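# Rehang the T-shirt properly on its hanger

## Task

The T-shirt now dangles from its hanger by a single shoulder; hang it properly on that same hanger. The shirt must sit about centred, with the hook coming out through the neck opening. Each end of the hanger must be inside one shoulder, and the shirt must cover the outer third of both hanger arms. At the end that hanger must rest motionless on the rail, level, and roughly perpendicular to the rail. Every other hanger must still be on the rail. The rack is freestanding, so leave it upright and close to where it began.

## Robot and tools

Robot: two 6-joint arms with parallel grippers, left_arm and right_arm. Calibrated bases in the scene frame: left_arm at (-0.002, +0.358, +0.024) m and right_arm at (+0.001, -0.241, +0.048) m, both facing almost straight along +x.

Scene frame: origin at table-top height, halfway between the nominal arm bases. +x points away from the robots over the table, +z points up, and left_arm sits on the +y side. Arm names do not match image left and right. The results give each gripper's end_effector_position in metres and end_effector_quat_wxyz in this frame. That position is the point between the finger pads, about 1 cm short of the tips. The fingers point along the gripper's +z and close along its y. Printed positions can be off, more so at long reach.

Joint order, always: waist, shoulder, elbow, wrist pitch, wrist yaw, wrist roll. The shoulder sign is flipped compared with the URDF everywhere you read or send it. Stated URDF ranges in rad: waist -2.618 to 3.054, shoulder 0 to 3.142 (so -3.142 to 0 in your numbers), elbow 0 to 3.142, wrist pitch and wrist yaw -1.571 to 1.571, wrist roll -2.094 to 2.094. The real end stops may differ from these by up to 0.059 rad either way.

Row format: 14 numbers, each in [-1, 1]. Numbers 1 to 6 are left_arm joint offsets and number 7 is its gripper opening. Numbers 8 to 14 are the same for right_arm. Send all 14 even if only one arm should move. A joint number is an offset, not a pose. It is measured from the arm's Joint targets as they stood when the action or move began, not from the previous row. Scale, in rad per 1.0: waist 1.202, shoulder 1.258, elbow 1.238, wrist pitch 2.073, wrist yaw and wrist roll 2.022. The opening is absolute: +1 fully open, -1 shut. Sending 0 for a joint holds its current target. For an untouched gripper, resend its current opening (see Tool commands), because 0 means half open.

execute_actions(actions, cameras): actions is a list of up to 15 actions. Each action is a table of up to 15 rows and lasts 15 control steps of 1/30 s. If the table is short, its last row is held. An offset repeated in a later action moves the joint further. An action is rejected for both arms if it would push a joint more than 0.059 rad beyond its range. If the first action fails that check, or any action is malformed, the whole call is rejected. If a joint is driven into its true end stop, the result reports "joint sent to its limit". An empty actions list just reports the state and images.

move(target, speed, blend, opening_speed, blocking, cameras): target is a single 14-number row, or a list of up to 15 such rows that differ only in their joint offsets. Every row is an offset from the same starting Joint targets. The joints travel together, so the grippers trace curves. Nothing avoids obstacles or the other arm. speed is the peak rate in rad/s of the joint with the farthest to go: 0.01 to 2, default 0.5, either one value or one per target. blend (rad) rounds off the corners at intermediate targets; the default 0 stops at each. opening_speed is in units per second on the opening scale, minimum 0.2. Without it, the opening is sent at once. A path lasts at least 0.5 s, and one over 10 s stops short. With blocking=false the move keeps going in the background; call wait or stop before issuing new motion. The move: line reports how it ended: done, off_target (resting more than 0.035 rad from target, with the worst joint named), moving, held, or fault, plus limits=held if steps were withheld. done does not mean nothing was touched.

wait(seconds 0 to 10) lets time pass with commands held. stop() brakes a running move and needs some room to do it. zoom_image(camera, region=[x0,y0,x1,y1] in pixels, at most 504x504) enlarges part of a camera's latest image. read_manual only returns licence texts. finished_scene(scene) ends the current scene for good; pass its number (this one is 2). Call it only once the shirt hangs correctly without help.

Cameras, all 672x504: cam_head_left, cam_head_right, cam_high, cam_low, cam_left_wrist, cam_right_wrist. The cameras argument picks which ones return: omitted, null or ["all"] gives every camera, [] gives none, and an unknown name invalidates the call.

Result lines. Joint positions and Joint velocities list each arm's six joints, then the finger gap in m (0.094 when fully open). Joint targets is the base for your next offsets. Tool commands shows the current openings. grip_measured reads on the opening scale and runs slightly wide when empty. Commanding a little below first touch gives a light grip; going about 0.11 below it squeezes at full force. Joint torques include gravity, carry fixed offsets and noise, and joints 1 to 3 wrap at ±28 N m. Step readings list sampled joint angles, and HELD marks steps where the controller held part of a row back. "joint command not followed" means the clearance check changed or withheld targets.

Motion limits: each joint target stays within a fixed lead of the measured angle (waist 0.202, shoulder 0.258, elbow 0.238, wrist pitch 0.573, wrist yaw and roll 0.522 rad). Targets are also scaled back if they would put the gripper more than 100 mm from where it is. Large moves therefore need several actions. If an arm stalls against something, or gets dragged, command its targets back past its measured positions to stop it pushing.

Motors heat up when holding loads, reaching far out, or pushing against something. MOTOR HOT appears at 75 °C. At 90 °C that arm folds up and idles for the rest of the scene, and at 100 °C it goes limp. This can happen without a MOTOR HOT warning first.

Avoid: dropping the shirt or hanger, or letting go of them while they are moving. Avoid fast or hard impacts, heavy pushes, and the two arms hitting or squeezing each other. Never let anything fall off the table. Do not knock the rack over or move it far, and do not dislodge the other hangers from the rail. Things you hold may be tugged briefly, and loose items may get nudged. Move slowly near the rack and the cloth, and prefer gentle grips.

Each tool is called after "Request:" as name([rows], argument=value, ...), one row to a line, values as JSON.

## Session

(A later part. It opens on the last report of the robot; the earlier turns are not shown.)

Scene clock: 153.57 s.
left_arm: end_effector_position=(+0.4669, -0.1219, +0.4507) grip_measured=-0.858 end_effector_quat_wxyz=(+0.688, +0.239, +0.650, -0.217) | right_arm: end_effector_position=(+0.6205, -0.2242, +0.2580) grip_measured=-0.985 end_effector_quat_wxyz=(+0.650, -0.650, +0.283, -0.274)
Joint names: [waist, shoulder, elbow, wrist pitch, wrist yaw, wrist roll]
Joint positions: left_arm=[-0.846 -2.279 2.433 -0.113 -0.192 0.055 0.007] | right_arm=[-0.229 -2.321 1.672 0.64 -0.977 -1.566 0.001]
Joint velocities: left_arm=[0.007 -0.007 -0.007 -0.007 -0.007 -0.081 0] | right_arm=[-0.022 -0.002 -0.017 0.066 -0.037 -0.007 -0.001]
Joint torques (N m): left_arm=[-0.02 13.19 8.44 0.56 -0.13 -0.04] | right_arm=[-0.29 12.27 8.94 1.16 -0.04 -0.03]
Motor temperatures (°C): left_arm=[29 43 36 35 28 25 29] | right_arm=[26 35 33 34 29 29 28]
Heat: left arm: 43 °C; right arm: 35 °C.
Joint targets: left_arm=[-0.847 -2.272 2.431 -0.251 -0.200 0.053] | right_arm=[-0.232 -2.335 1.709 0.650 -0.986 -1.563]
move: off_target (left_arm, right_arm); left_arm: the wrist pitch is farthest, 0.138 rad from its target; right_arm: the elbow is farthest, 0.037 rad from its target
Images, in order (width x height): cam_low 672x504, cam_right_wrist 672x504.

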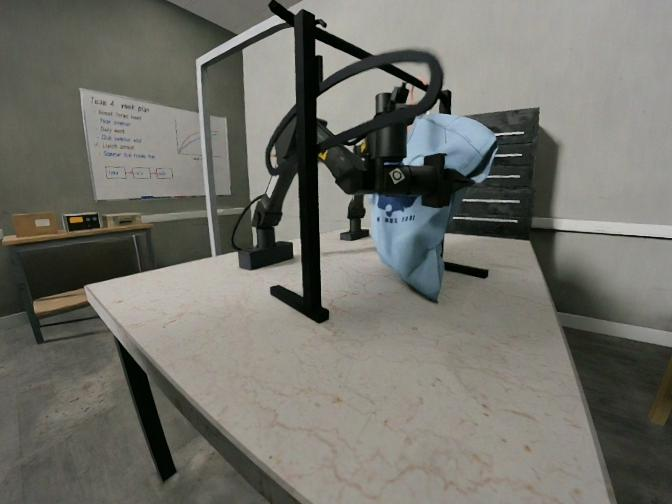

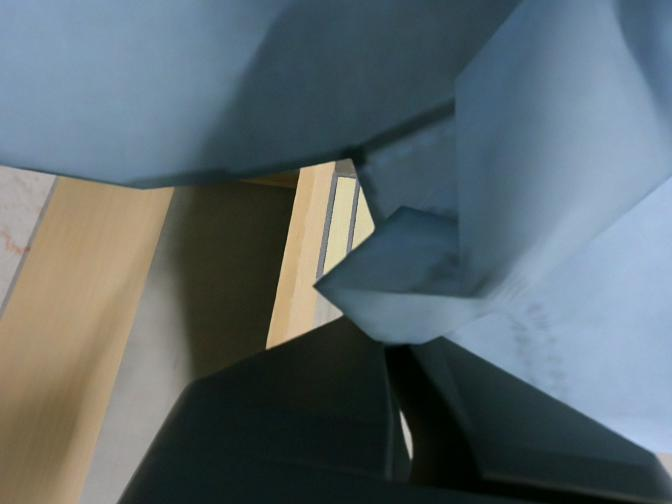

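Request:
move([
  [0,0,0,0,0,0,-0.95,-0.009,-0.139,0.397,-0.147,0.146,0,-1],
], speed=0.2, cameras=["cam_right_wrist","cam_low","cam_head_right","cam_high"])

Request:
zoom_image(camera="cam_low", region=[300, 40, 560, 320])

Request:
zoom_image(camera="cam_high", region=[180, 70, 440, 300])

Scene clock: 156.87 s.
left_arm: end_effector_position=(+0.4666, -0.1223, +0.4507) grip_measured=-0.858 end_effector_quat_wxyz=(+0.688, +0.242, +0.649, -0.215) | right_arm: end_effector_position=(+0.6933, -0.2683, +0.3094) grip_measured=-0.985 end_effector_quat_wxyz=(+0.617, -0.609, +0.344, -0.361)
Joint names: [waist, shoulder, elbow, wrist pitch, wrist yaw, wrist roll]
Joint positions: left_arm=[-0.846 -2.279 2.433 -0.113 -0.189 0.062 0.007] | right_arm=[-0.229 -2.488 2.153 0.364 -0.743 -1.566 0.001]
Joint velocities: left_arm=[-0.002 -0.007 -0.007 -0.081 0.007 0.037 0] | right_arm=[-0.012 0.022 -0.007 0.007 0.022 -0.007 -0.001]
Joint torques (N m): left_arm=[-0.14 13.26 8.57 0.58 -0.08 -0.02] | right_arm=[-1.05 13.15 10.13 0.99 0.53 -0.03]
Motor temperatures (°C): left_arm=[29 44 36 35 28 25 29] | right_arm=[26 36 33 34 29 29 28]
Heat: left arm: 44 °C; right arm: 36 °C.
Joint targets: left_arm=[-0.847 -2.272 2.431 -0.251 -0.200 0.053] | right_arm=[-0.243 -2.510 2.201 0.345 -0.691 -1.563]
move: off_target (left_arm, right_arm); left_arm: the wrist pitch is farthest, 0.138 rad from its target; right_arm: the wrist yaw is farthest, 0.053 rad from its target
Images, in order (width x height): cam_head_right 672x504, cam_high 672x504, cam_low 672x504, cam_right_wrist 672x504.

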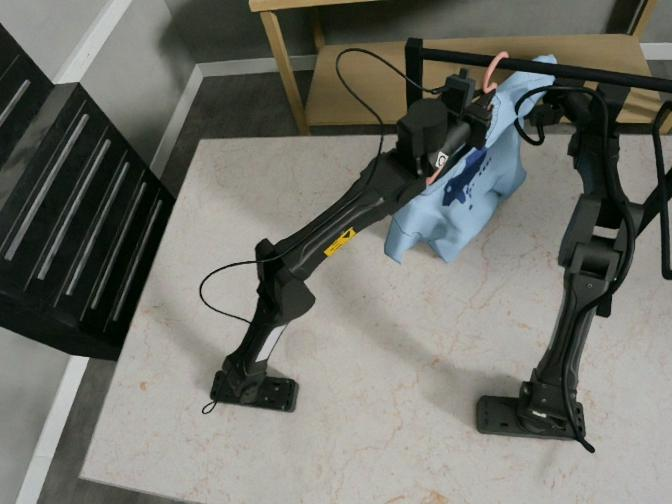

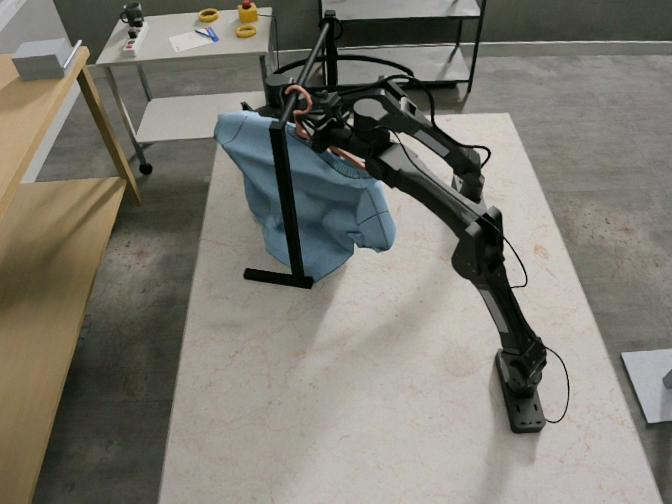

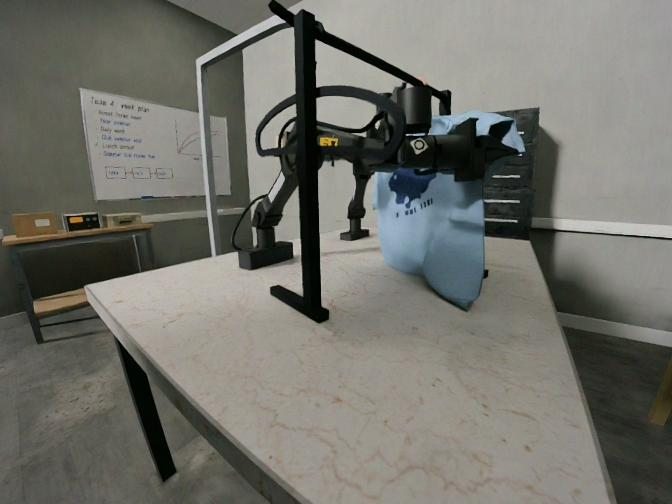

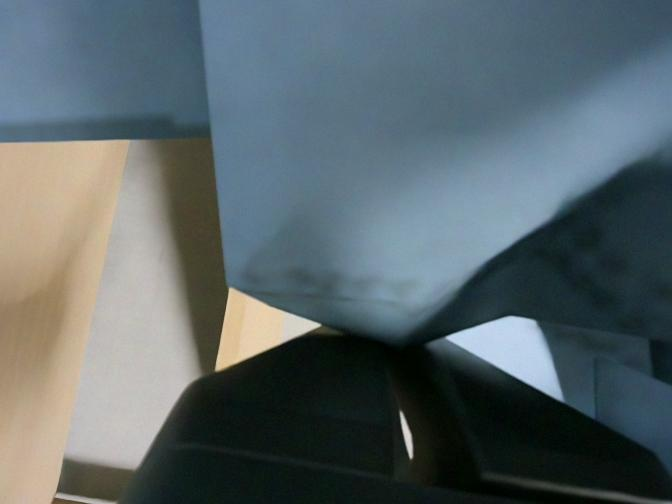

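Scaled by 1.800 from the camera's 672x504 image, which has a finer 960x720 frame.

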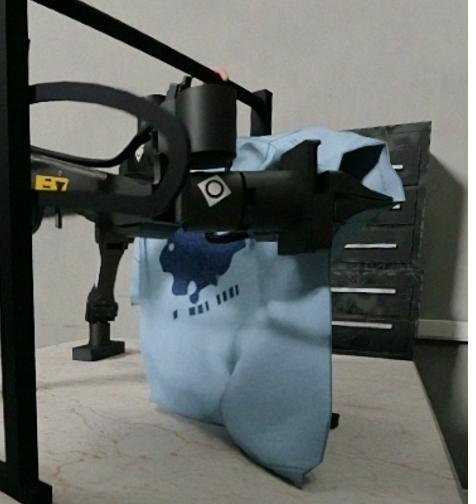

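Scaled by 1.938 from the camera's 672x504 image, which has a finer 960x720 frame.

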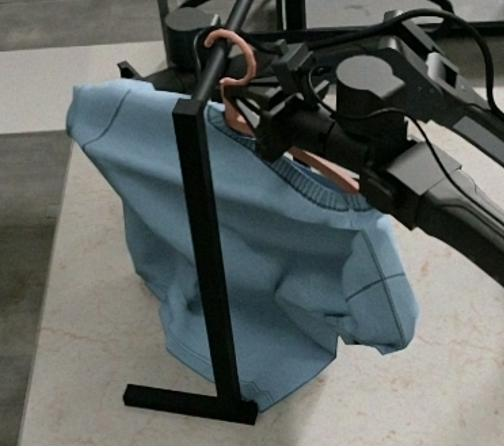

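Request:
move([
  [0,0,0,0,0,0,-0.95,0.029,-0.122,0.262,-0.084,0.091,0,-1],
], speed=0.2, cameras=["cam_right_wrist","cam_low","cam_head_right","cam_high"])

Request:
zoom_image(camera="cam_low", region=[300, 40, 560, 320])

Request:
zoom_image(camera="cam_high", region=[180, 70, 440, 300])

Request:
zoom_image(camera="cam_head_right", region=[360, 10, 620, 260])

Scene clock: 159.40 s.
left_arm: end_effector_position=(+0.4671, -0.1216, +0.4506) grip_measured=-0.858 end_effector_quat_wxyz=(+0.689, +0.242, +0.649, -0.212) | right_arm: end_effector_position=(+0.7280, -0.2758, +0.3207) grip_measured=-0.985 end_effector_quat_wxyz=(+0.595, -0.585, +0.381, -0.398)
Joint names: [waist, shoulder, elbow, wrist pitch, wrist yaw, wrist roll]
Joint positions: left_arm=[-0.846 -2.279 2.433 -0.113 -0.193 0.066 0.007] | right_arm=[-0.199 -2.638 2.478 0.189 -0.59 -1.566 0.001]
Joint velocities: left_arm=[0.012 -0.002 -0.012 -0.081 0.051 0.037 0] | right_arm=[0.012 -0.007 -0.012 0.095 -0.022 -0.022 0]
Joint torques (N m): left_arm=[-0.21 13.05 8.59 0.56 -0.13 -0.08] | right_arm=[-0.72 13.74 10.15 1.03 0.83 -0.04]
Motor temperatures (°C): left_arm=[29 44 36 35 28 25 29] | right_arm=[26 36 33 34 29 29 28]
Heat: left arm: 44 °C; right arm: 36 °C.
Joint targets: left_arm=[-0.847 -2.272 2.431 -0.251 -0.200 0.053] | right_arm=[-0.208 -2.664 2.525 0.171 -0.507 -1.563]
move: off_target (left_arm, right_arm); left_arm: the wrist pitch is farthest, 0.138 rad from its target; right_arm: the wrist yaw is farthest, 0.083 rad from its target
Images, in order (width x height): cam_head_right 672x504, cam_high 672x504, cam_low 672x504, cam_right_wrist 672x504.

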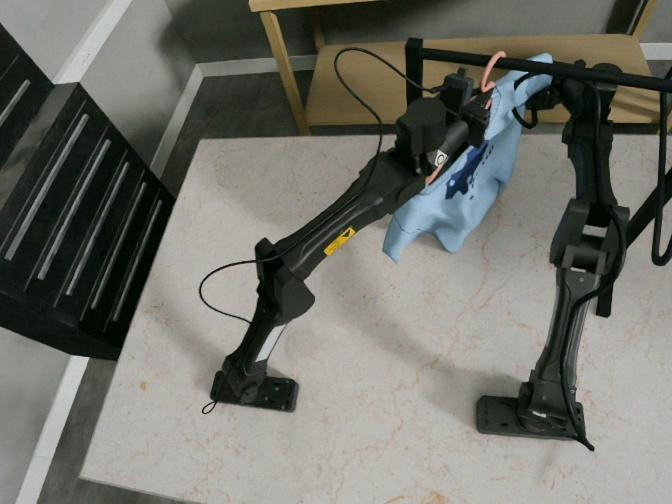

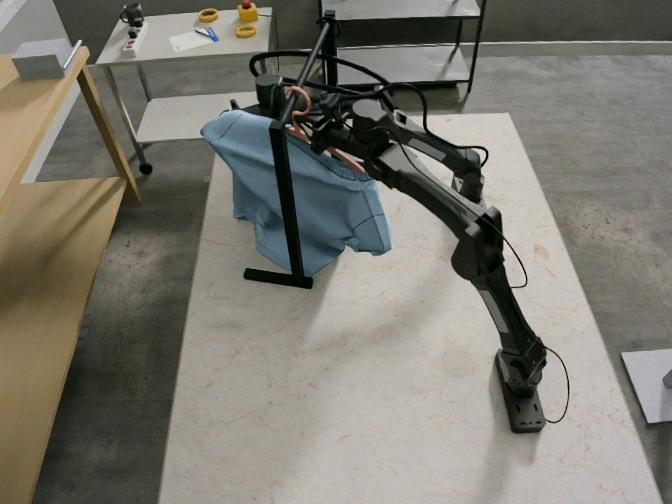

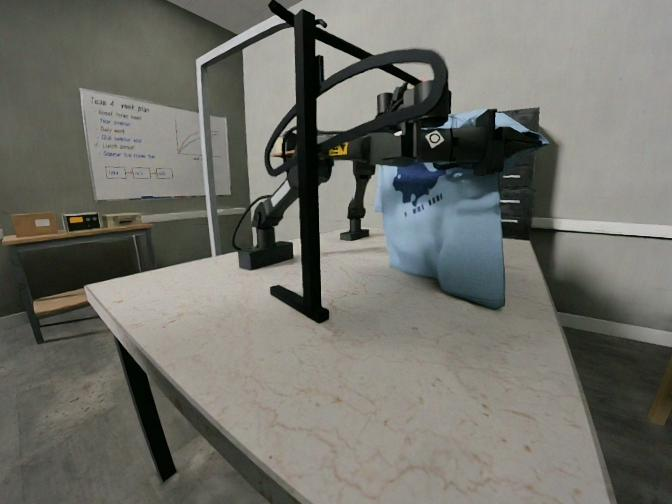

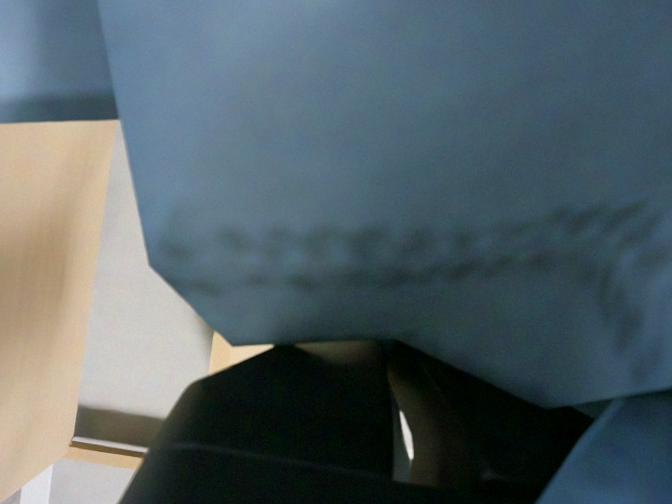

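Scaled by 1.800 from the camera's 672x504 image, which has a finer 960x720 frame.

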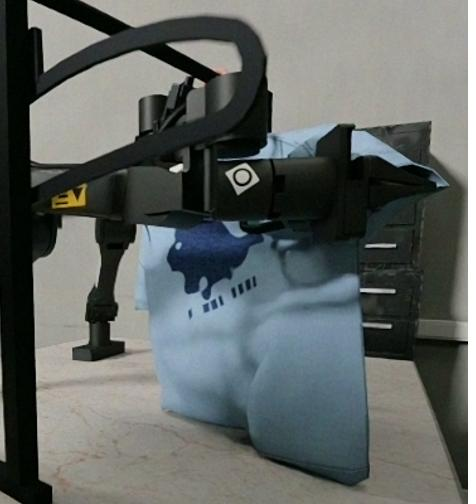

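Scaled by 1.938 from the camera's 672x504 image, which has a finer 960x720 frame.

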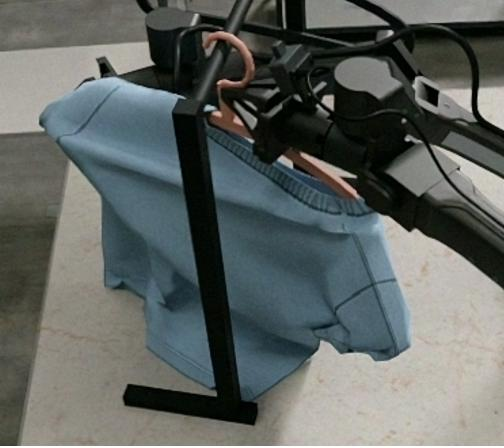

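Scaled by 1.938 from the camera's 672x504 image, which has a finer 960x720 frame.

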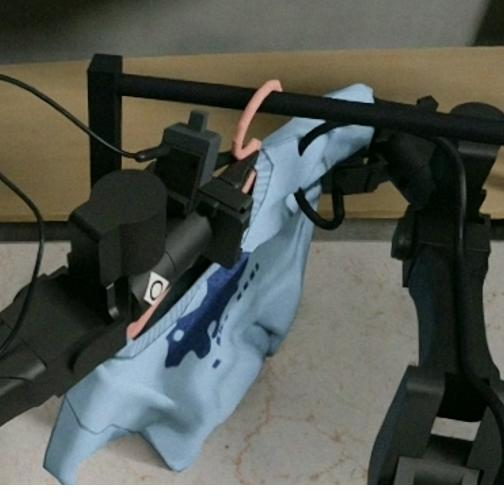

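Request:
move([
  [0,0,0,0,0,0,-0.95,0.046,-0.042,0.036,-0.015,0.22,0,-1],
], speed=0.2, cameras=["cam_right_wrist","cam_low","cam_head_right","cam_high"])

Request:
zoom_image(camera="cam_high", region=[180, 70, 440, 300])

Request:
zoom_image(camera="cam_head_right", region=[360, 10, 620, 260])

Scene clock: 162.87 s.
left_arm: end_effector_position=(+0.4714, -0.1167, +0.4510) grip_measured=-0.858 end_effector_quat_wxyz=(+0.693, +0.238, +0.650, -0.201) | right_arm: end_effector_position=(+0.7535, -0.3011, +0.3070) grip_measured=-0.985 end_effector_quat_wxyz=(+0.514, -0.507, +0.487, -0.491)
Joint names: [waist, shoulder, elbow, wrist pitch, wrist yaw, wrist roll]
Joint positions: left_arm=[-0.84 -2.279 2.433 -0.111 -0.21 0.077 0.007] | right_arm=[-0.133 -2.684 2.528 0.166 -0.164 -1.566 0.001]
Joint velocities: left_arm=[0.017 0.007 0.007 -0.051 0.007 -0.051 0] | right_arm=[-0.002 0.007 0.012 -0.007 -0.037 0.022 -0.001]
Joint torques (N m): left_arm=[-0.83 13.12 8.73 0.53 0.02 -0.23] | right_arm=[-1.57 13.41 9.85 1.05 1.02 -0.03]
Motor temperatures (°C): left_arm=[29 44 36 35 28 25 29] | right_arm=[26 36 33 35 29 29 28]
Heat: left arm: 44 °C; right arm: 36 °C.
Joint targets: left_arm=[-0.848 -2.272 2.431 -0.251 -0.200 0.053] | right_arm=[-0.153 -2.716 2.570 0.140 -0.062 -1.563]
move: off_target (left_arm, right_arm); left_arm: the wrist pitch is farthest, 0.140 rad from its target; right_arm: the wrist yaw is farthest, 0.101 rad from its target
Images, in order (width x height): cam_head_right 672x504, cam_high 672x504, cam_low 672x504, cam_right_wrist 672x504.

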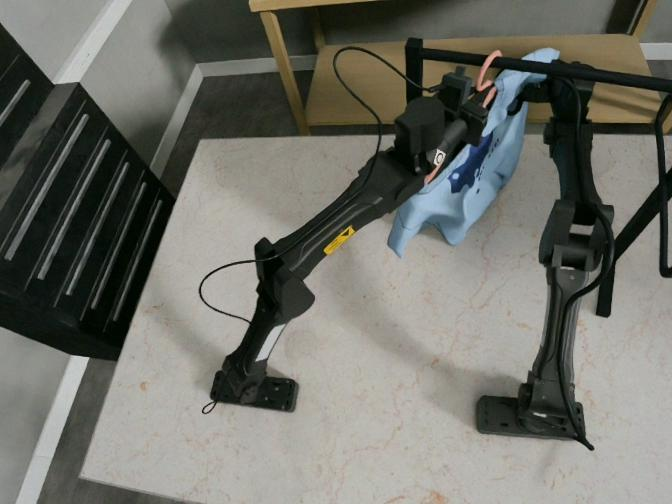

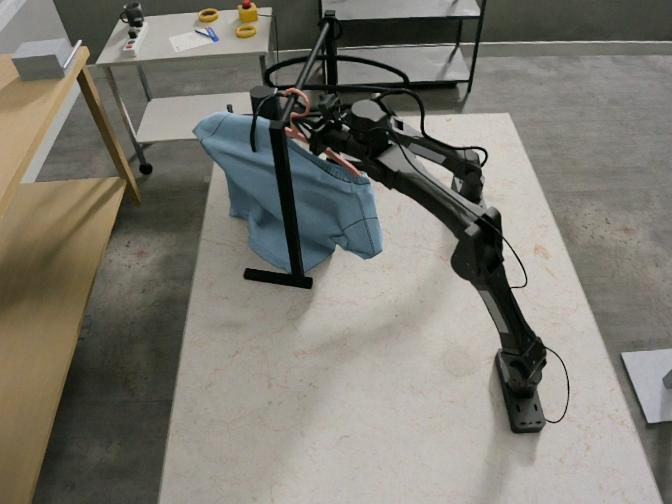

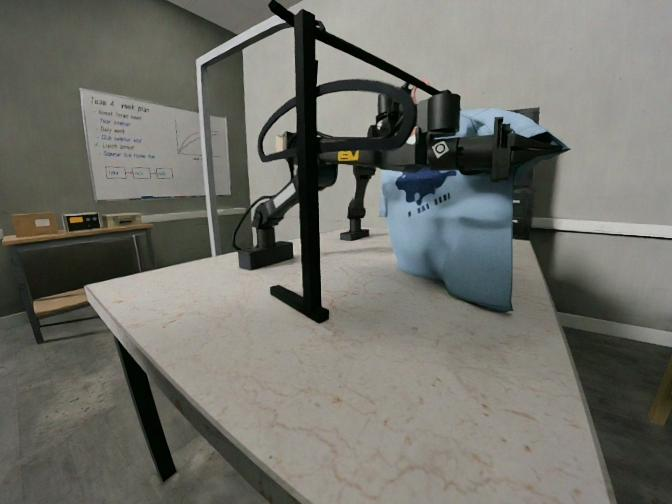

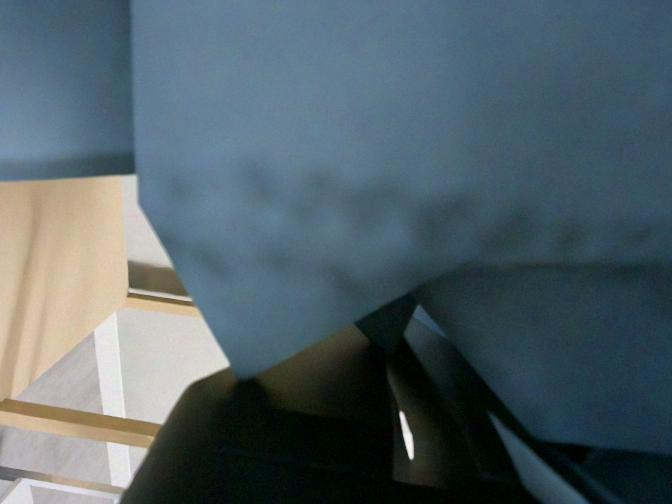

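Scaled by 1.938 from the camera's 672x504 image, which has a finer 960x720 frame.

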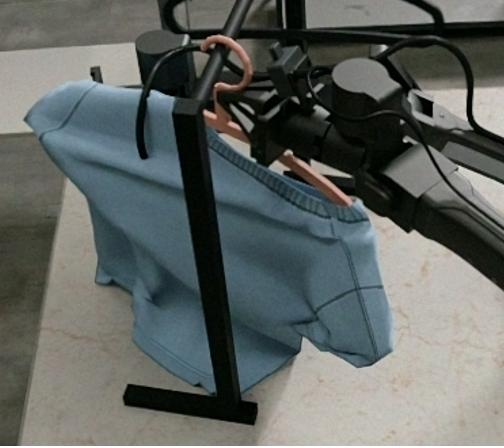

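Scaled by 1.938 from the camera's 672x504 image, which has a finer 960x720 frame.

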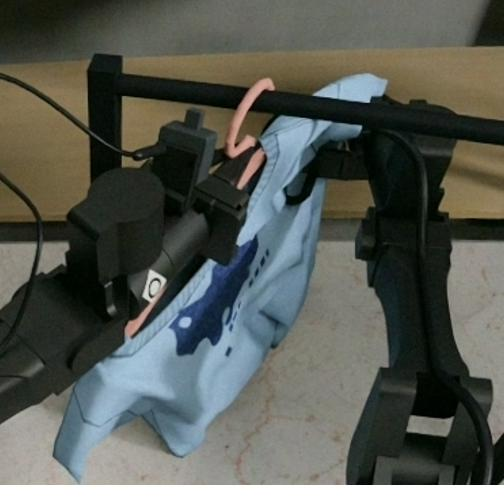

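Request:
move([
  [0,0,0,0,0,0,-0.95,-0.075,0,0,0,0.03,0,-1],
], speed=0.15, cameras=["cam_low","cam_head_right","cam_high"])

Request:
zoom_image(camera="cam_high", region=[180, 70, 440, 300])

Request:
zoom_image(camera="cam_head_right", region=[360, 10, 620, 260])

Scene clock: 164.13 s.
left_arm: end_effector_position=(+0.4705, -0.1182, +0.4518) grip_measured=-0.858 end_effector_quat_wxyz=(+0.690, +0.236, +0.650, -0.215) | right_arm: end_effector_position=(+0.7469, -0.3611, +0.3070) grip_measured=-0.985 end_effector_quat_wxyz=(+0.487, -0.481, +0.514, -0.517)
Joint names: [waist, shoulder, elbow, wrist pitch, wrist yaw, wrist roll]
Joint positions: left_arm=[-0.838 -2.279 2.433 -0.108 -0.192 0.055 0.007] | right_arm=[-0.205 -2.684 2.528 0.166 -0.128 -1.566 0.001]
Joint velocities: left_arm=[0.027 -0.012 -0.007 -0.007 0.022 0.037 0] | right_arm=[0.012 0.012 0.017 -0.022 0.022 0.066 0]
Joint torques (N m): left_arm=[-0.87 13.14 8.51 0.54 -0.08 -0.06] | right_arm=[-2.97 13.42 9.87 1.07 1.26 -0.02]
Motor temperatures (°C): left_arm=[29 44 36 35 28 25 29] | right_arm=[26 36 33 34 29 29 28]
Heat: left arm: 44 °C; right arm: 36 °C.
Joint targets: left_arm=[-0.847 -2.272 2.431 -0.251 -0.200 0.053] | right_arm=[-0.243 -2.716 2.570 0.140 -0.001 -1.563]
move: off_target (left_arm, right_arm); left_arm: the wrist pitch is farthest, 0.143 rad from its target; right_arm: the wrist yaw is farthest, 0.127 rad from its target
Images, in order (width x height): cam_head_right 672x504, cam_high 672x504, cam_low 672x504.

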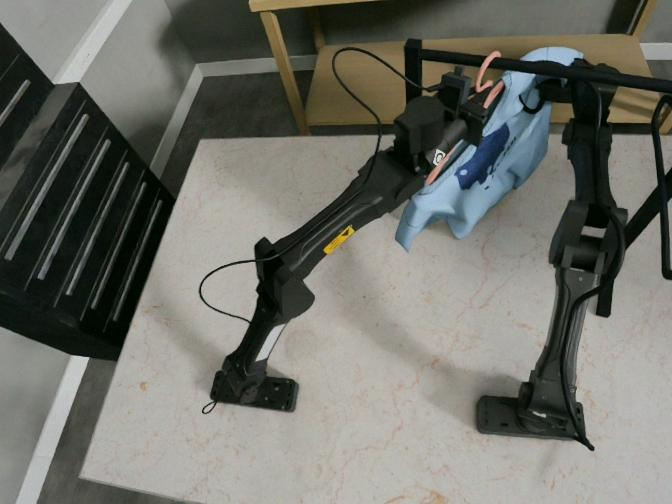

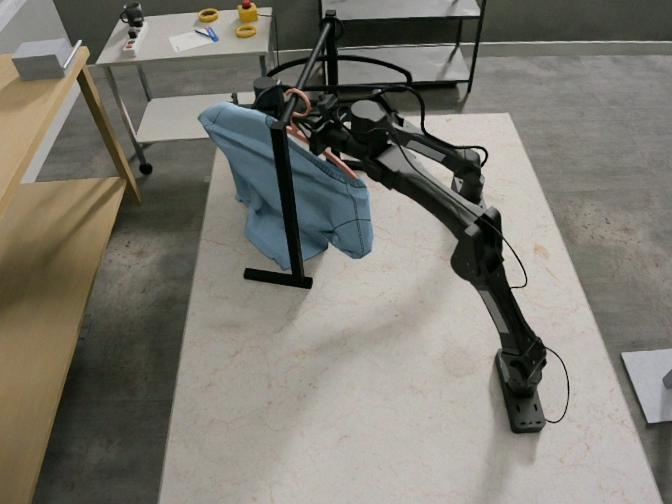

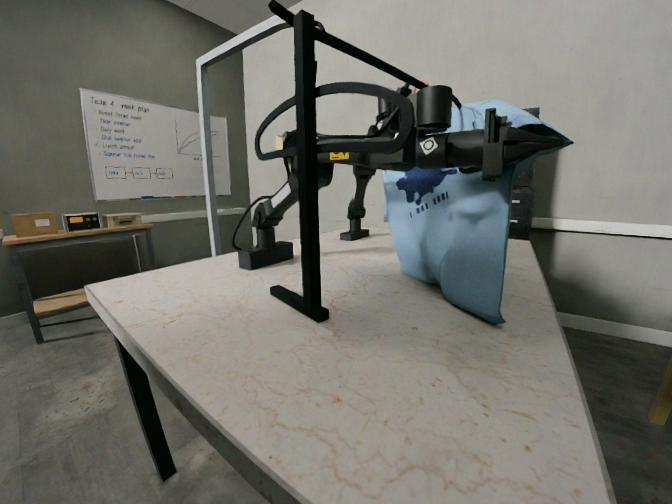

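Scaled by 1.938 from the camera's 672x504 image, which has a finer 960x720 frame.

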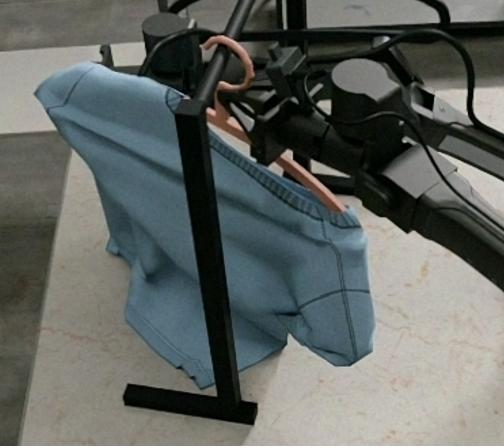

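Scaled by 1.938 from the camera's 672x504 image, which has a finer 960x720 frame.

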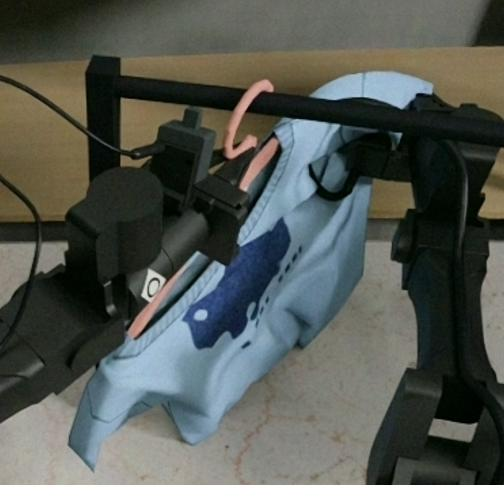

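Request:
move([
  [0,0,0,0,0,0,-0.95,-0.055,0,0,0,0.11,0,-1],
], speed=0.15, cameras=["cam_low","cam_head_right","cam_high"])

Request:
zoom_image(camera="cam_high", region=[180, 70, 440, 300])

Request:
zoom_image(camera="cam_head_right", region=[360, 10, 620, 260])

Scene clock: 166.43 s.
left_arm: end_effector_position=(+0.4692, -0.1199, +0.4533) grip_measured=-0.858 end_effector_quat_wxyz=(+0.689, +0.232, +0.648, -0.227) | right_arm: end_effector_position=(+0.7348, -0.4232, +0.3105) grip_measured=-0.985 end_effector_quat_wxyz=(+0.427, -0.417, +0.564, -0.571)
Joint names: [waist, shoulder, elbow, wrist pitch, wrist yaw, wrist roll]
Joint positions: left_arm=[-0.838 -2.279 2.433 -0.102 -0.18 0.035 0.007] | right_arm=[-0.244 -2.684 2.535 0.166 0.062 -1.568 0.001]
Joint velocities: left_arm=[-0.017 -0.007 0.007 0.022 0.037 0.037 0] | right_arm=[0.002 0.007 -0.022 -0.037 -0.022 -0.022 -0.001]
Joint torques (N m): left_arm=[-0.96 12.97 8.68 0.51 -0.15 0.2] | right_arm=[-5.11 13.41 9.33 1.06 1.59 -0.03]
Motor temperatures (°C): left_arm=[29 44 36 34 28 25 29] | right_arm=[26 36 33 34 30 29 28]
Heat: left arm: 44 °C; right arm: 36 °C.
Joint targets: left_arm=[-0.847 -2.272 2.431 -0.251 -0.200 0.053] | right_arm=[-0.309 -2.716 2.569 0.140 0.221 -1.563]
move: off_target (left_arm, right_arm); left_arm: the wrist pitch is farthest, 0.149 rad from its target; right_arm: the wrist yaw is farthest, 0.159 rad from its target
Images, in order (width x height): cam_head_right 672x504, cam_high 672x504, cam_low 672x504.

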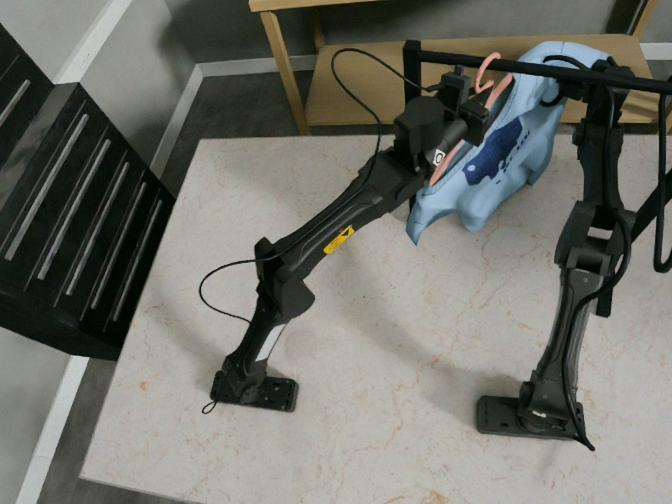

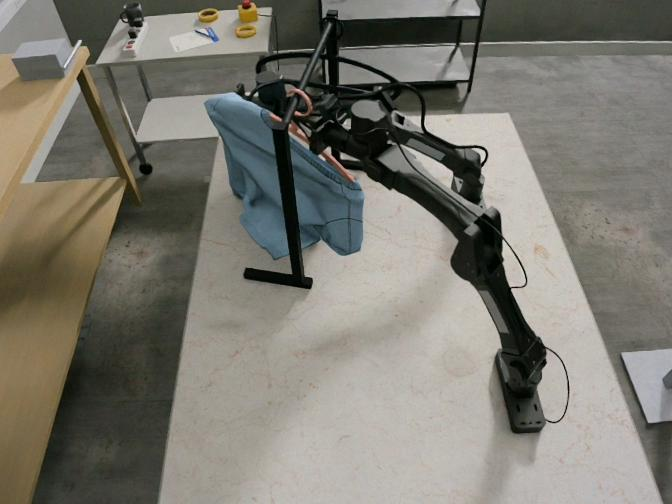

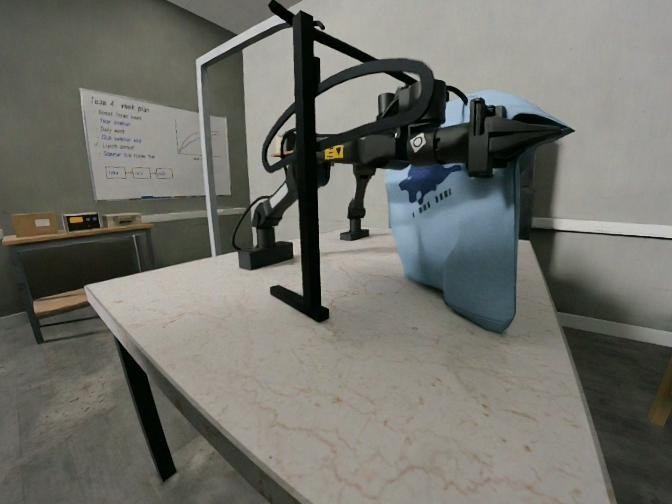

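Scaled by 1.938 from the camera's 672x504 image, which has a finer 960x720 frame.

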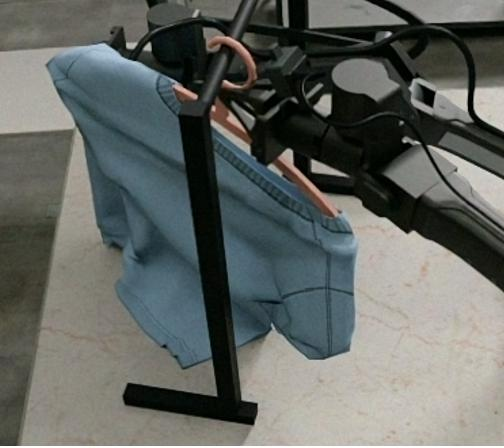

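Scaled by 1.938 from the camera's 672x504 image, which has a finer 960x720 frame.

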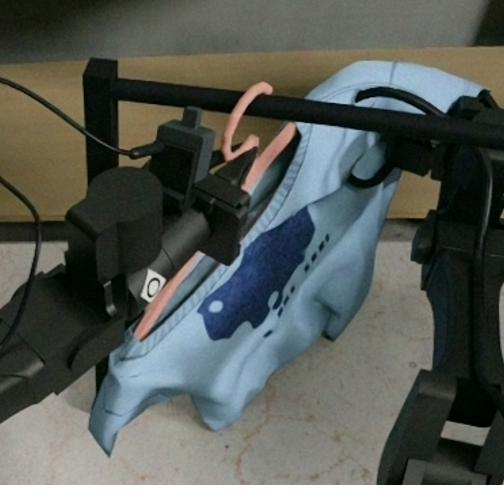

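Request:
move([
  [0,0,0,0,0,0,-0.95,-0.05,0,0,0,0.1,0,-1],
], speed=0.15, cameras=["cam_low","cam_head_right","cam_high"])

Request:
zoom_image(camera="cam_high", region=[180, 70, 440, 300])

Request:
zoom_image(camera="cam_head_right", region=[360, 10, 620, 260])

Scene clock: 168.97 s.
left_arm: end_effector_position=(+0.4674, -0.1220, +0.4541) grip_measured=-0.858 end_effector_quat_wxyz=(+0.686, +0.231, +0.648, -0.238) | right_arm: end_effector_position=(+0.7159, -0.4763, +0.3104) grip_measured=-0.985 end_effector_quat_wxyz=(+0.366, -0.356, +0.604, -0.612)
Joint names: [waist, shoulder, elbow, wrist pitch, wrist yaw, wrist roll]
Joint positions: left_arm=[-0.838 -2.279 2.433 -0.099 -0.164 0.017 0.007] | right_arm=[-0.278 -2.684 2.535 0.166 0.234 -1.568 0.001]
Joint velocities: left_arm=[-0.007 -0.002 -0.002 -0.007 -0.022 -0.051 0] | right_arm=[-0.022 0.012 0.007 0.11 -0.051 -0.037 0]
Joint torques (N m): left_arm=[-0.84 13.18 8.57 0.43 -0.31 0.35] | right_arm=[-6.95 13.46 9.25 1.06 1.85 -0.03]
Motor temperatures (°C): left_arm=[29 43 36 34 28 25 29] | right_arm=[26 37 33 34 30 29 28]
Heat: left arm: 43 °C; right arm: 37 °C.
Joint targets: left_arm=[-0.847 -2.272 2.431 -0.251 -0.200 0.053] | right_arm=[-0.368 -2.716 2.569 0.140 0.421 -1.563]
move: off_target (left_arm, right_arm); left_arm: the wrist pitch is farthest, 0.152 rad from its target; right_arm: the wrist yaw is farthest, 0.189 rad from its target
Images, in order (width x height): cam_head_right 672x504, cam_high 672x504, cam_low 672x504.

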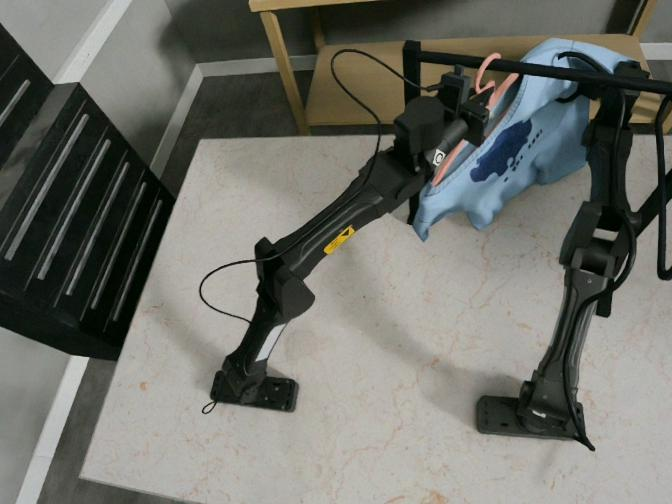

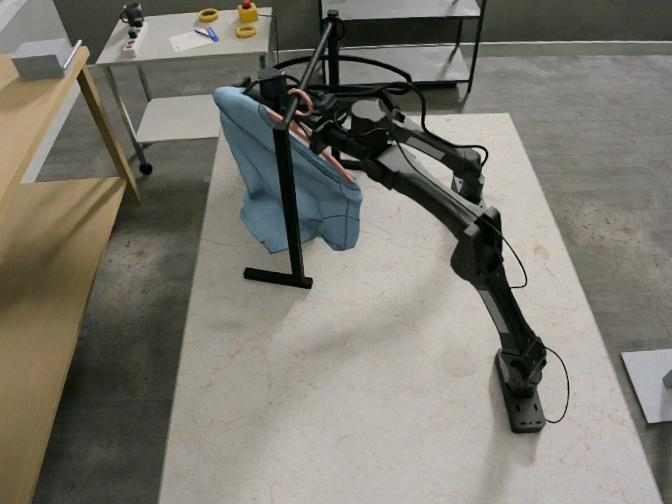

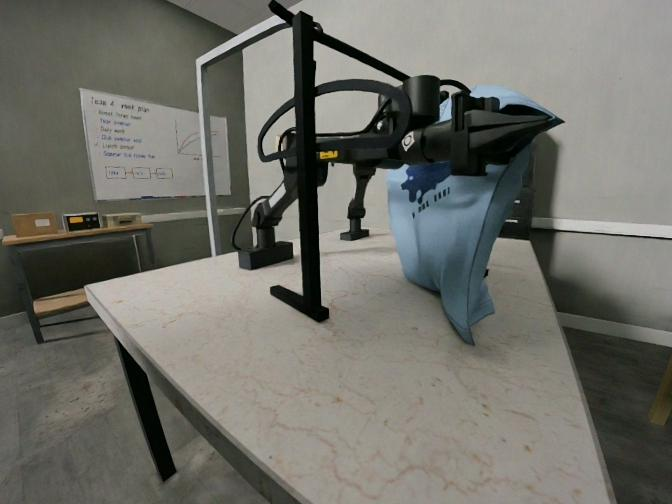

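Scaled by 1.938 from the camera's 672x504 image, which has a finer 960x720 frame.

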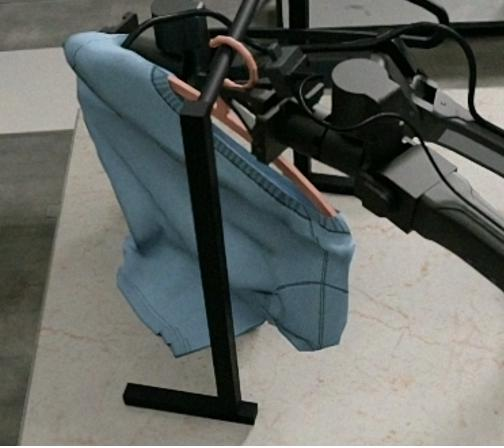

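Scaled by 1.938 from the camera's 672x504 image, which has a finer 960x720 frame.

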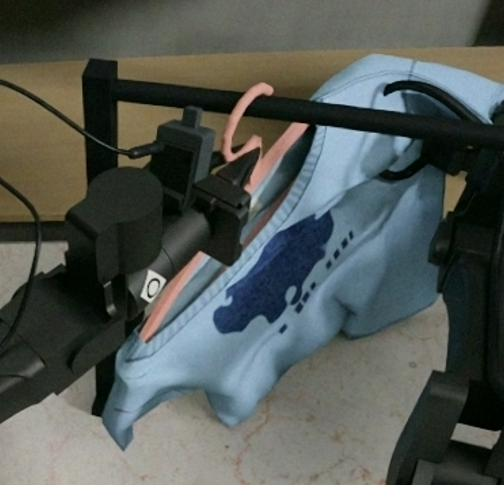

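Request:
wait(seconds=0.1, cameras=["cam_left_wrist","cam_high","cam_low"])

Request:
zoom_image(camera="cam_low", region=[300, 40, 600, 360])

Scene clock: 169.20 s.
left_arm: end_effector_position=(+0.4674, -0.1220, +0.4541) grip_measured=-0.858 end_effector_quat_wxyz=(+0.686, +0.231, +0.648, -0.238) | right_arm: end_effector_position=(+0.7159, -0.4763, +0.3104) grip_measured=-0.985 end_effector_quat_wxyz=(+0.366, -0.356, +0.604, -0.612)
Joint names: [waist, shoulder, elbow, wrist pitch, wrist yaw, wrist roll]
Joint positions: left_arm=[-0.838 -2.279 2.433 -0.099 -0.164 0.017 0.007] | right_arm=[-0.278 -2.684 2.535 0.166 0.234 -1.568 0.001]
Joint velocities: left_arm=[0.002 -0.012 -0.012 0.007 -0.037 -0.022 -0.001] | right_arm=[-0.007 -0.012 0.002 -0.037 -0.022 -0.051 0.001]
Joint torques (N m): left_arm=[-0.72 13.37 8.57 0.44 -0.36 0.32] | right_arm=[-6.98 13.48 9.25 1.06 1.88 -0.03]
Motor temperatures (°C): left_arm=[29 43 36 34 28 25 29] | right_arm=[26 37 33 34 30 29 28]
Heat: left arm: 43 °C; right arm: 37 °C.
Joint targets: left_arm=[-0.847 -2.272 2.431 -0.251 -0.200 0.053] | right_arm=[-0.368 -2.716 2.569 0.140 0.421 -1.563]
Tool commands: left_gripper/opening=-0.95 right_gripper/opening=-1.0
wait: 0.10 s; at rest by 0.03 s
Images, in order (width x height): cam_high 672x504, cam_low 672x504, cam_left_wrist 672x504.

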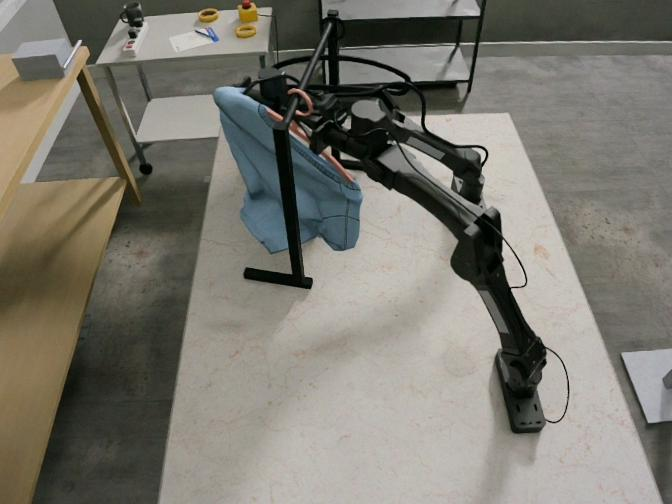

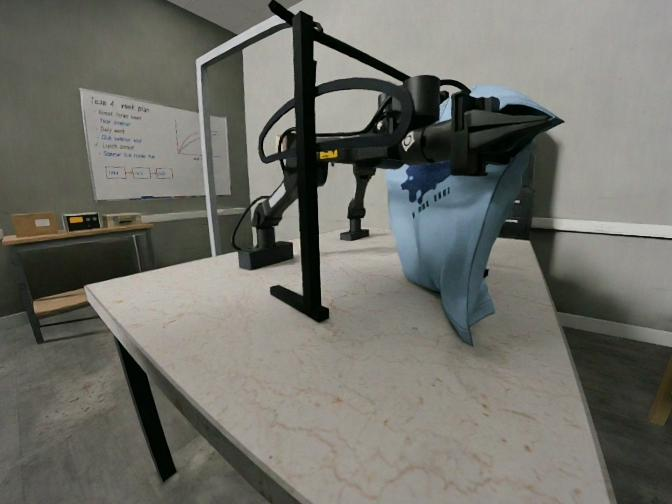

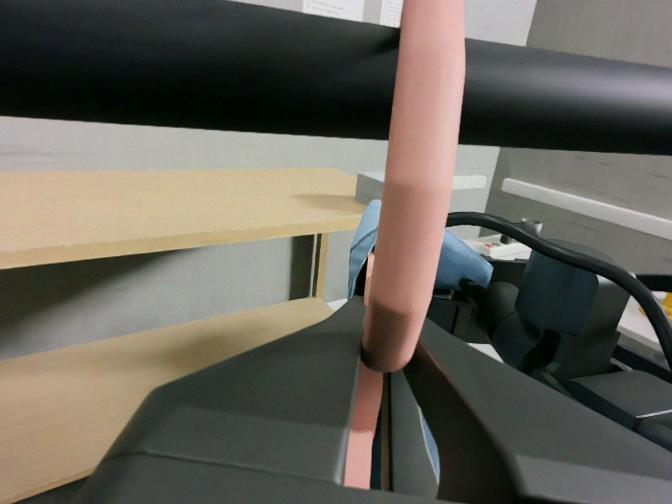

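Scaled by 1.575 from the camera's 672x504 image, which has a finer 960x720 frame.

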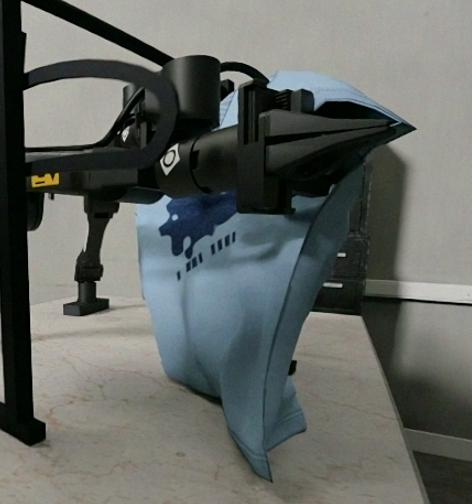

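Request:
move([
  [0,0,0,0,0,0,-0.95,-0.04,0,0,0,0.07,0,-1],
], speed=0.15, cameras=["cam_head_right","cam_high"])

Request:
zoom_image(camera="cam_high", region=[180, 70, 440, 300])

Request:
zoom_image(camera="cam_head_right", region=[360, 10, 620, 260])

Scene clock: 171.60 s.
left_arm: end_effector_position=(+0.4672, -0.1222, +0.4545) grip_measured=-0.858 end_effector_quat_wxyz=(+0.686, +0.230, +0.647, -0.240) | right_arm: end_effector_position=(+0.7125, -0.4823, +0.3104) grip_measured=-0.985 end_effector_quat_wxyz=(+0.355, -0.344, +0.611, -0.618)
Joint names: [waist, shoulder, elbow, wrist pitch, wrist yaw, wrist roll]
Joint positions: left_arm=[-0.838 -2.279 2.433 -0.098 -0.163 0.014 0.007] | right_arm=[-0.278 -2.684 2.535 0.166 0.272 -1.568 0.001]
Joint velocities: left_arm=[-0.022 -0.002 -0.007 -0.022 -0.037 -0.022 0] | right_arm=[0.002 0.022 0.002 -0.051 -0.007 -0.022 0]
Joint torques (N m): left_arm=[-0.73 13.24 8.46 0.43 -0.39 0.43] | right_arm=[-6.99 14.42 8.38 1.15 1.91 -0.03]
Motor temperatures (°C): left_arm=[29 43 36 34 28 25 29] | right_arm=[26 37 33 34 31 29 28]
Heat: left arm: 43 °C; right arm: 37 °C.
Joint targets: left_arm=[-0.847 -2.272 2.431 -0.251 -0.200 0.053] | right_arm=[-0.368 -2.705 2.557 0.151 0.464 -1.563]
move: off_target (left_arm, right_arm); left_arm: the wrist pitch is farthest, 0.153 rad from its target; right_arm: the wrist yaw is farthest, 0.290 rad from its target
Images, in order (width x height): cam_head_right 672x504, cam_high 672x504.

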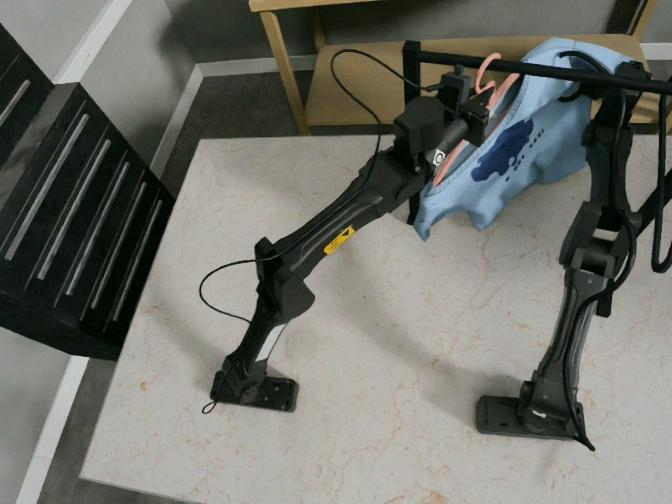

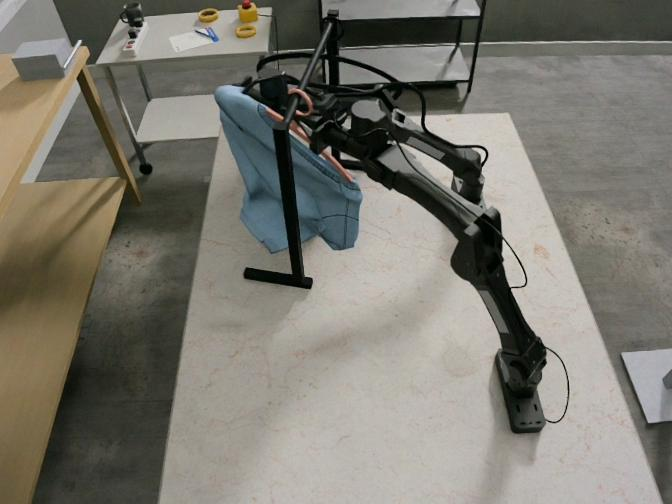

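Scaled by 1.938 from the camera's 672x504 image, which has a finer 960x720 frame.

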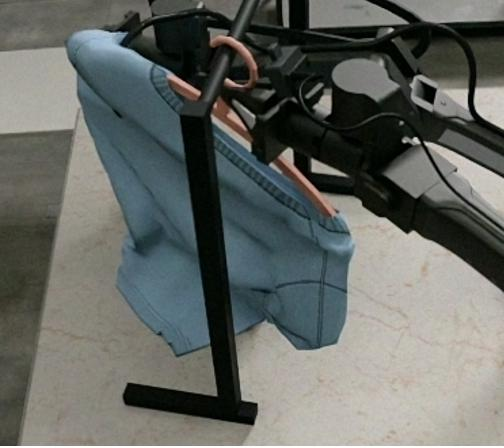

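Scaled by 1.938 from the camera's 672x504 image, which has a finer 960x720 frame.

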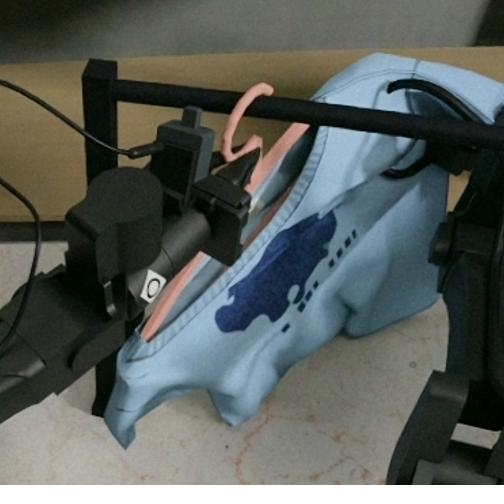

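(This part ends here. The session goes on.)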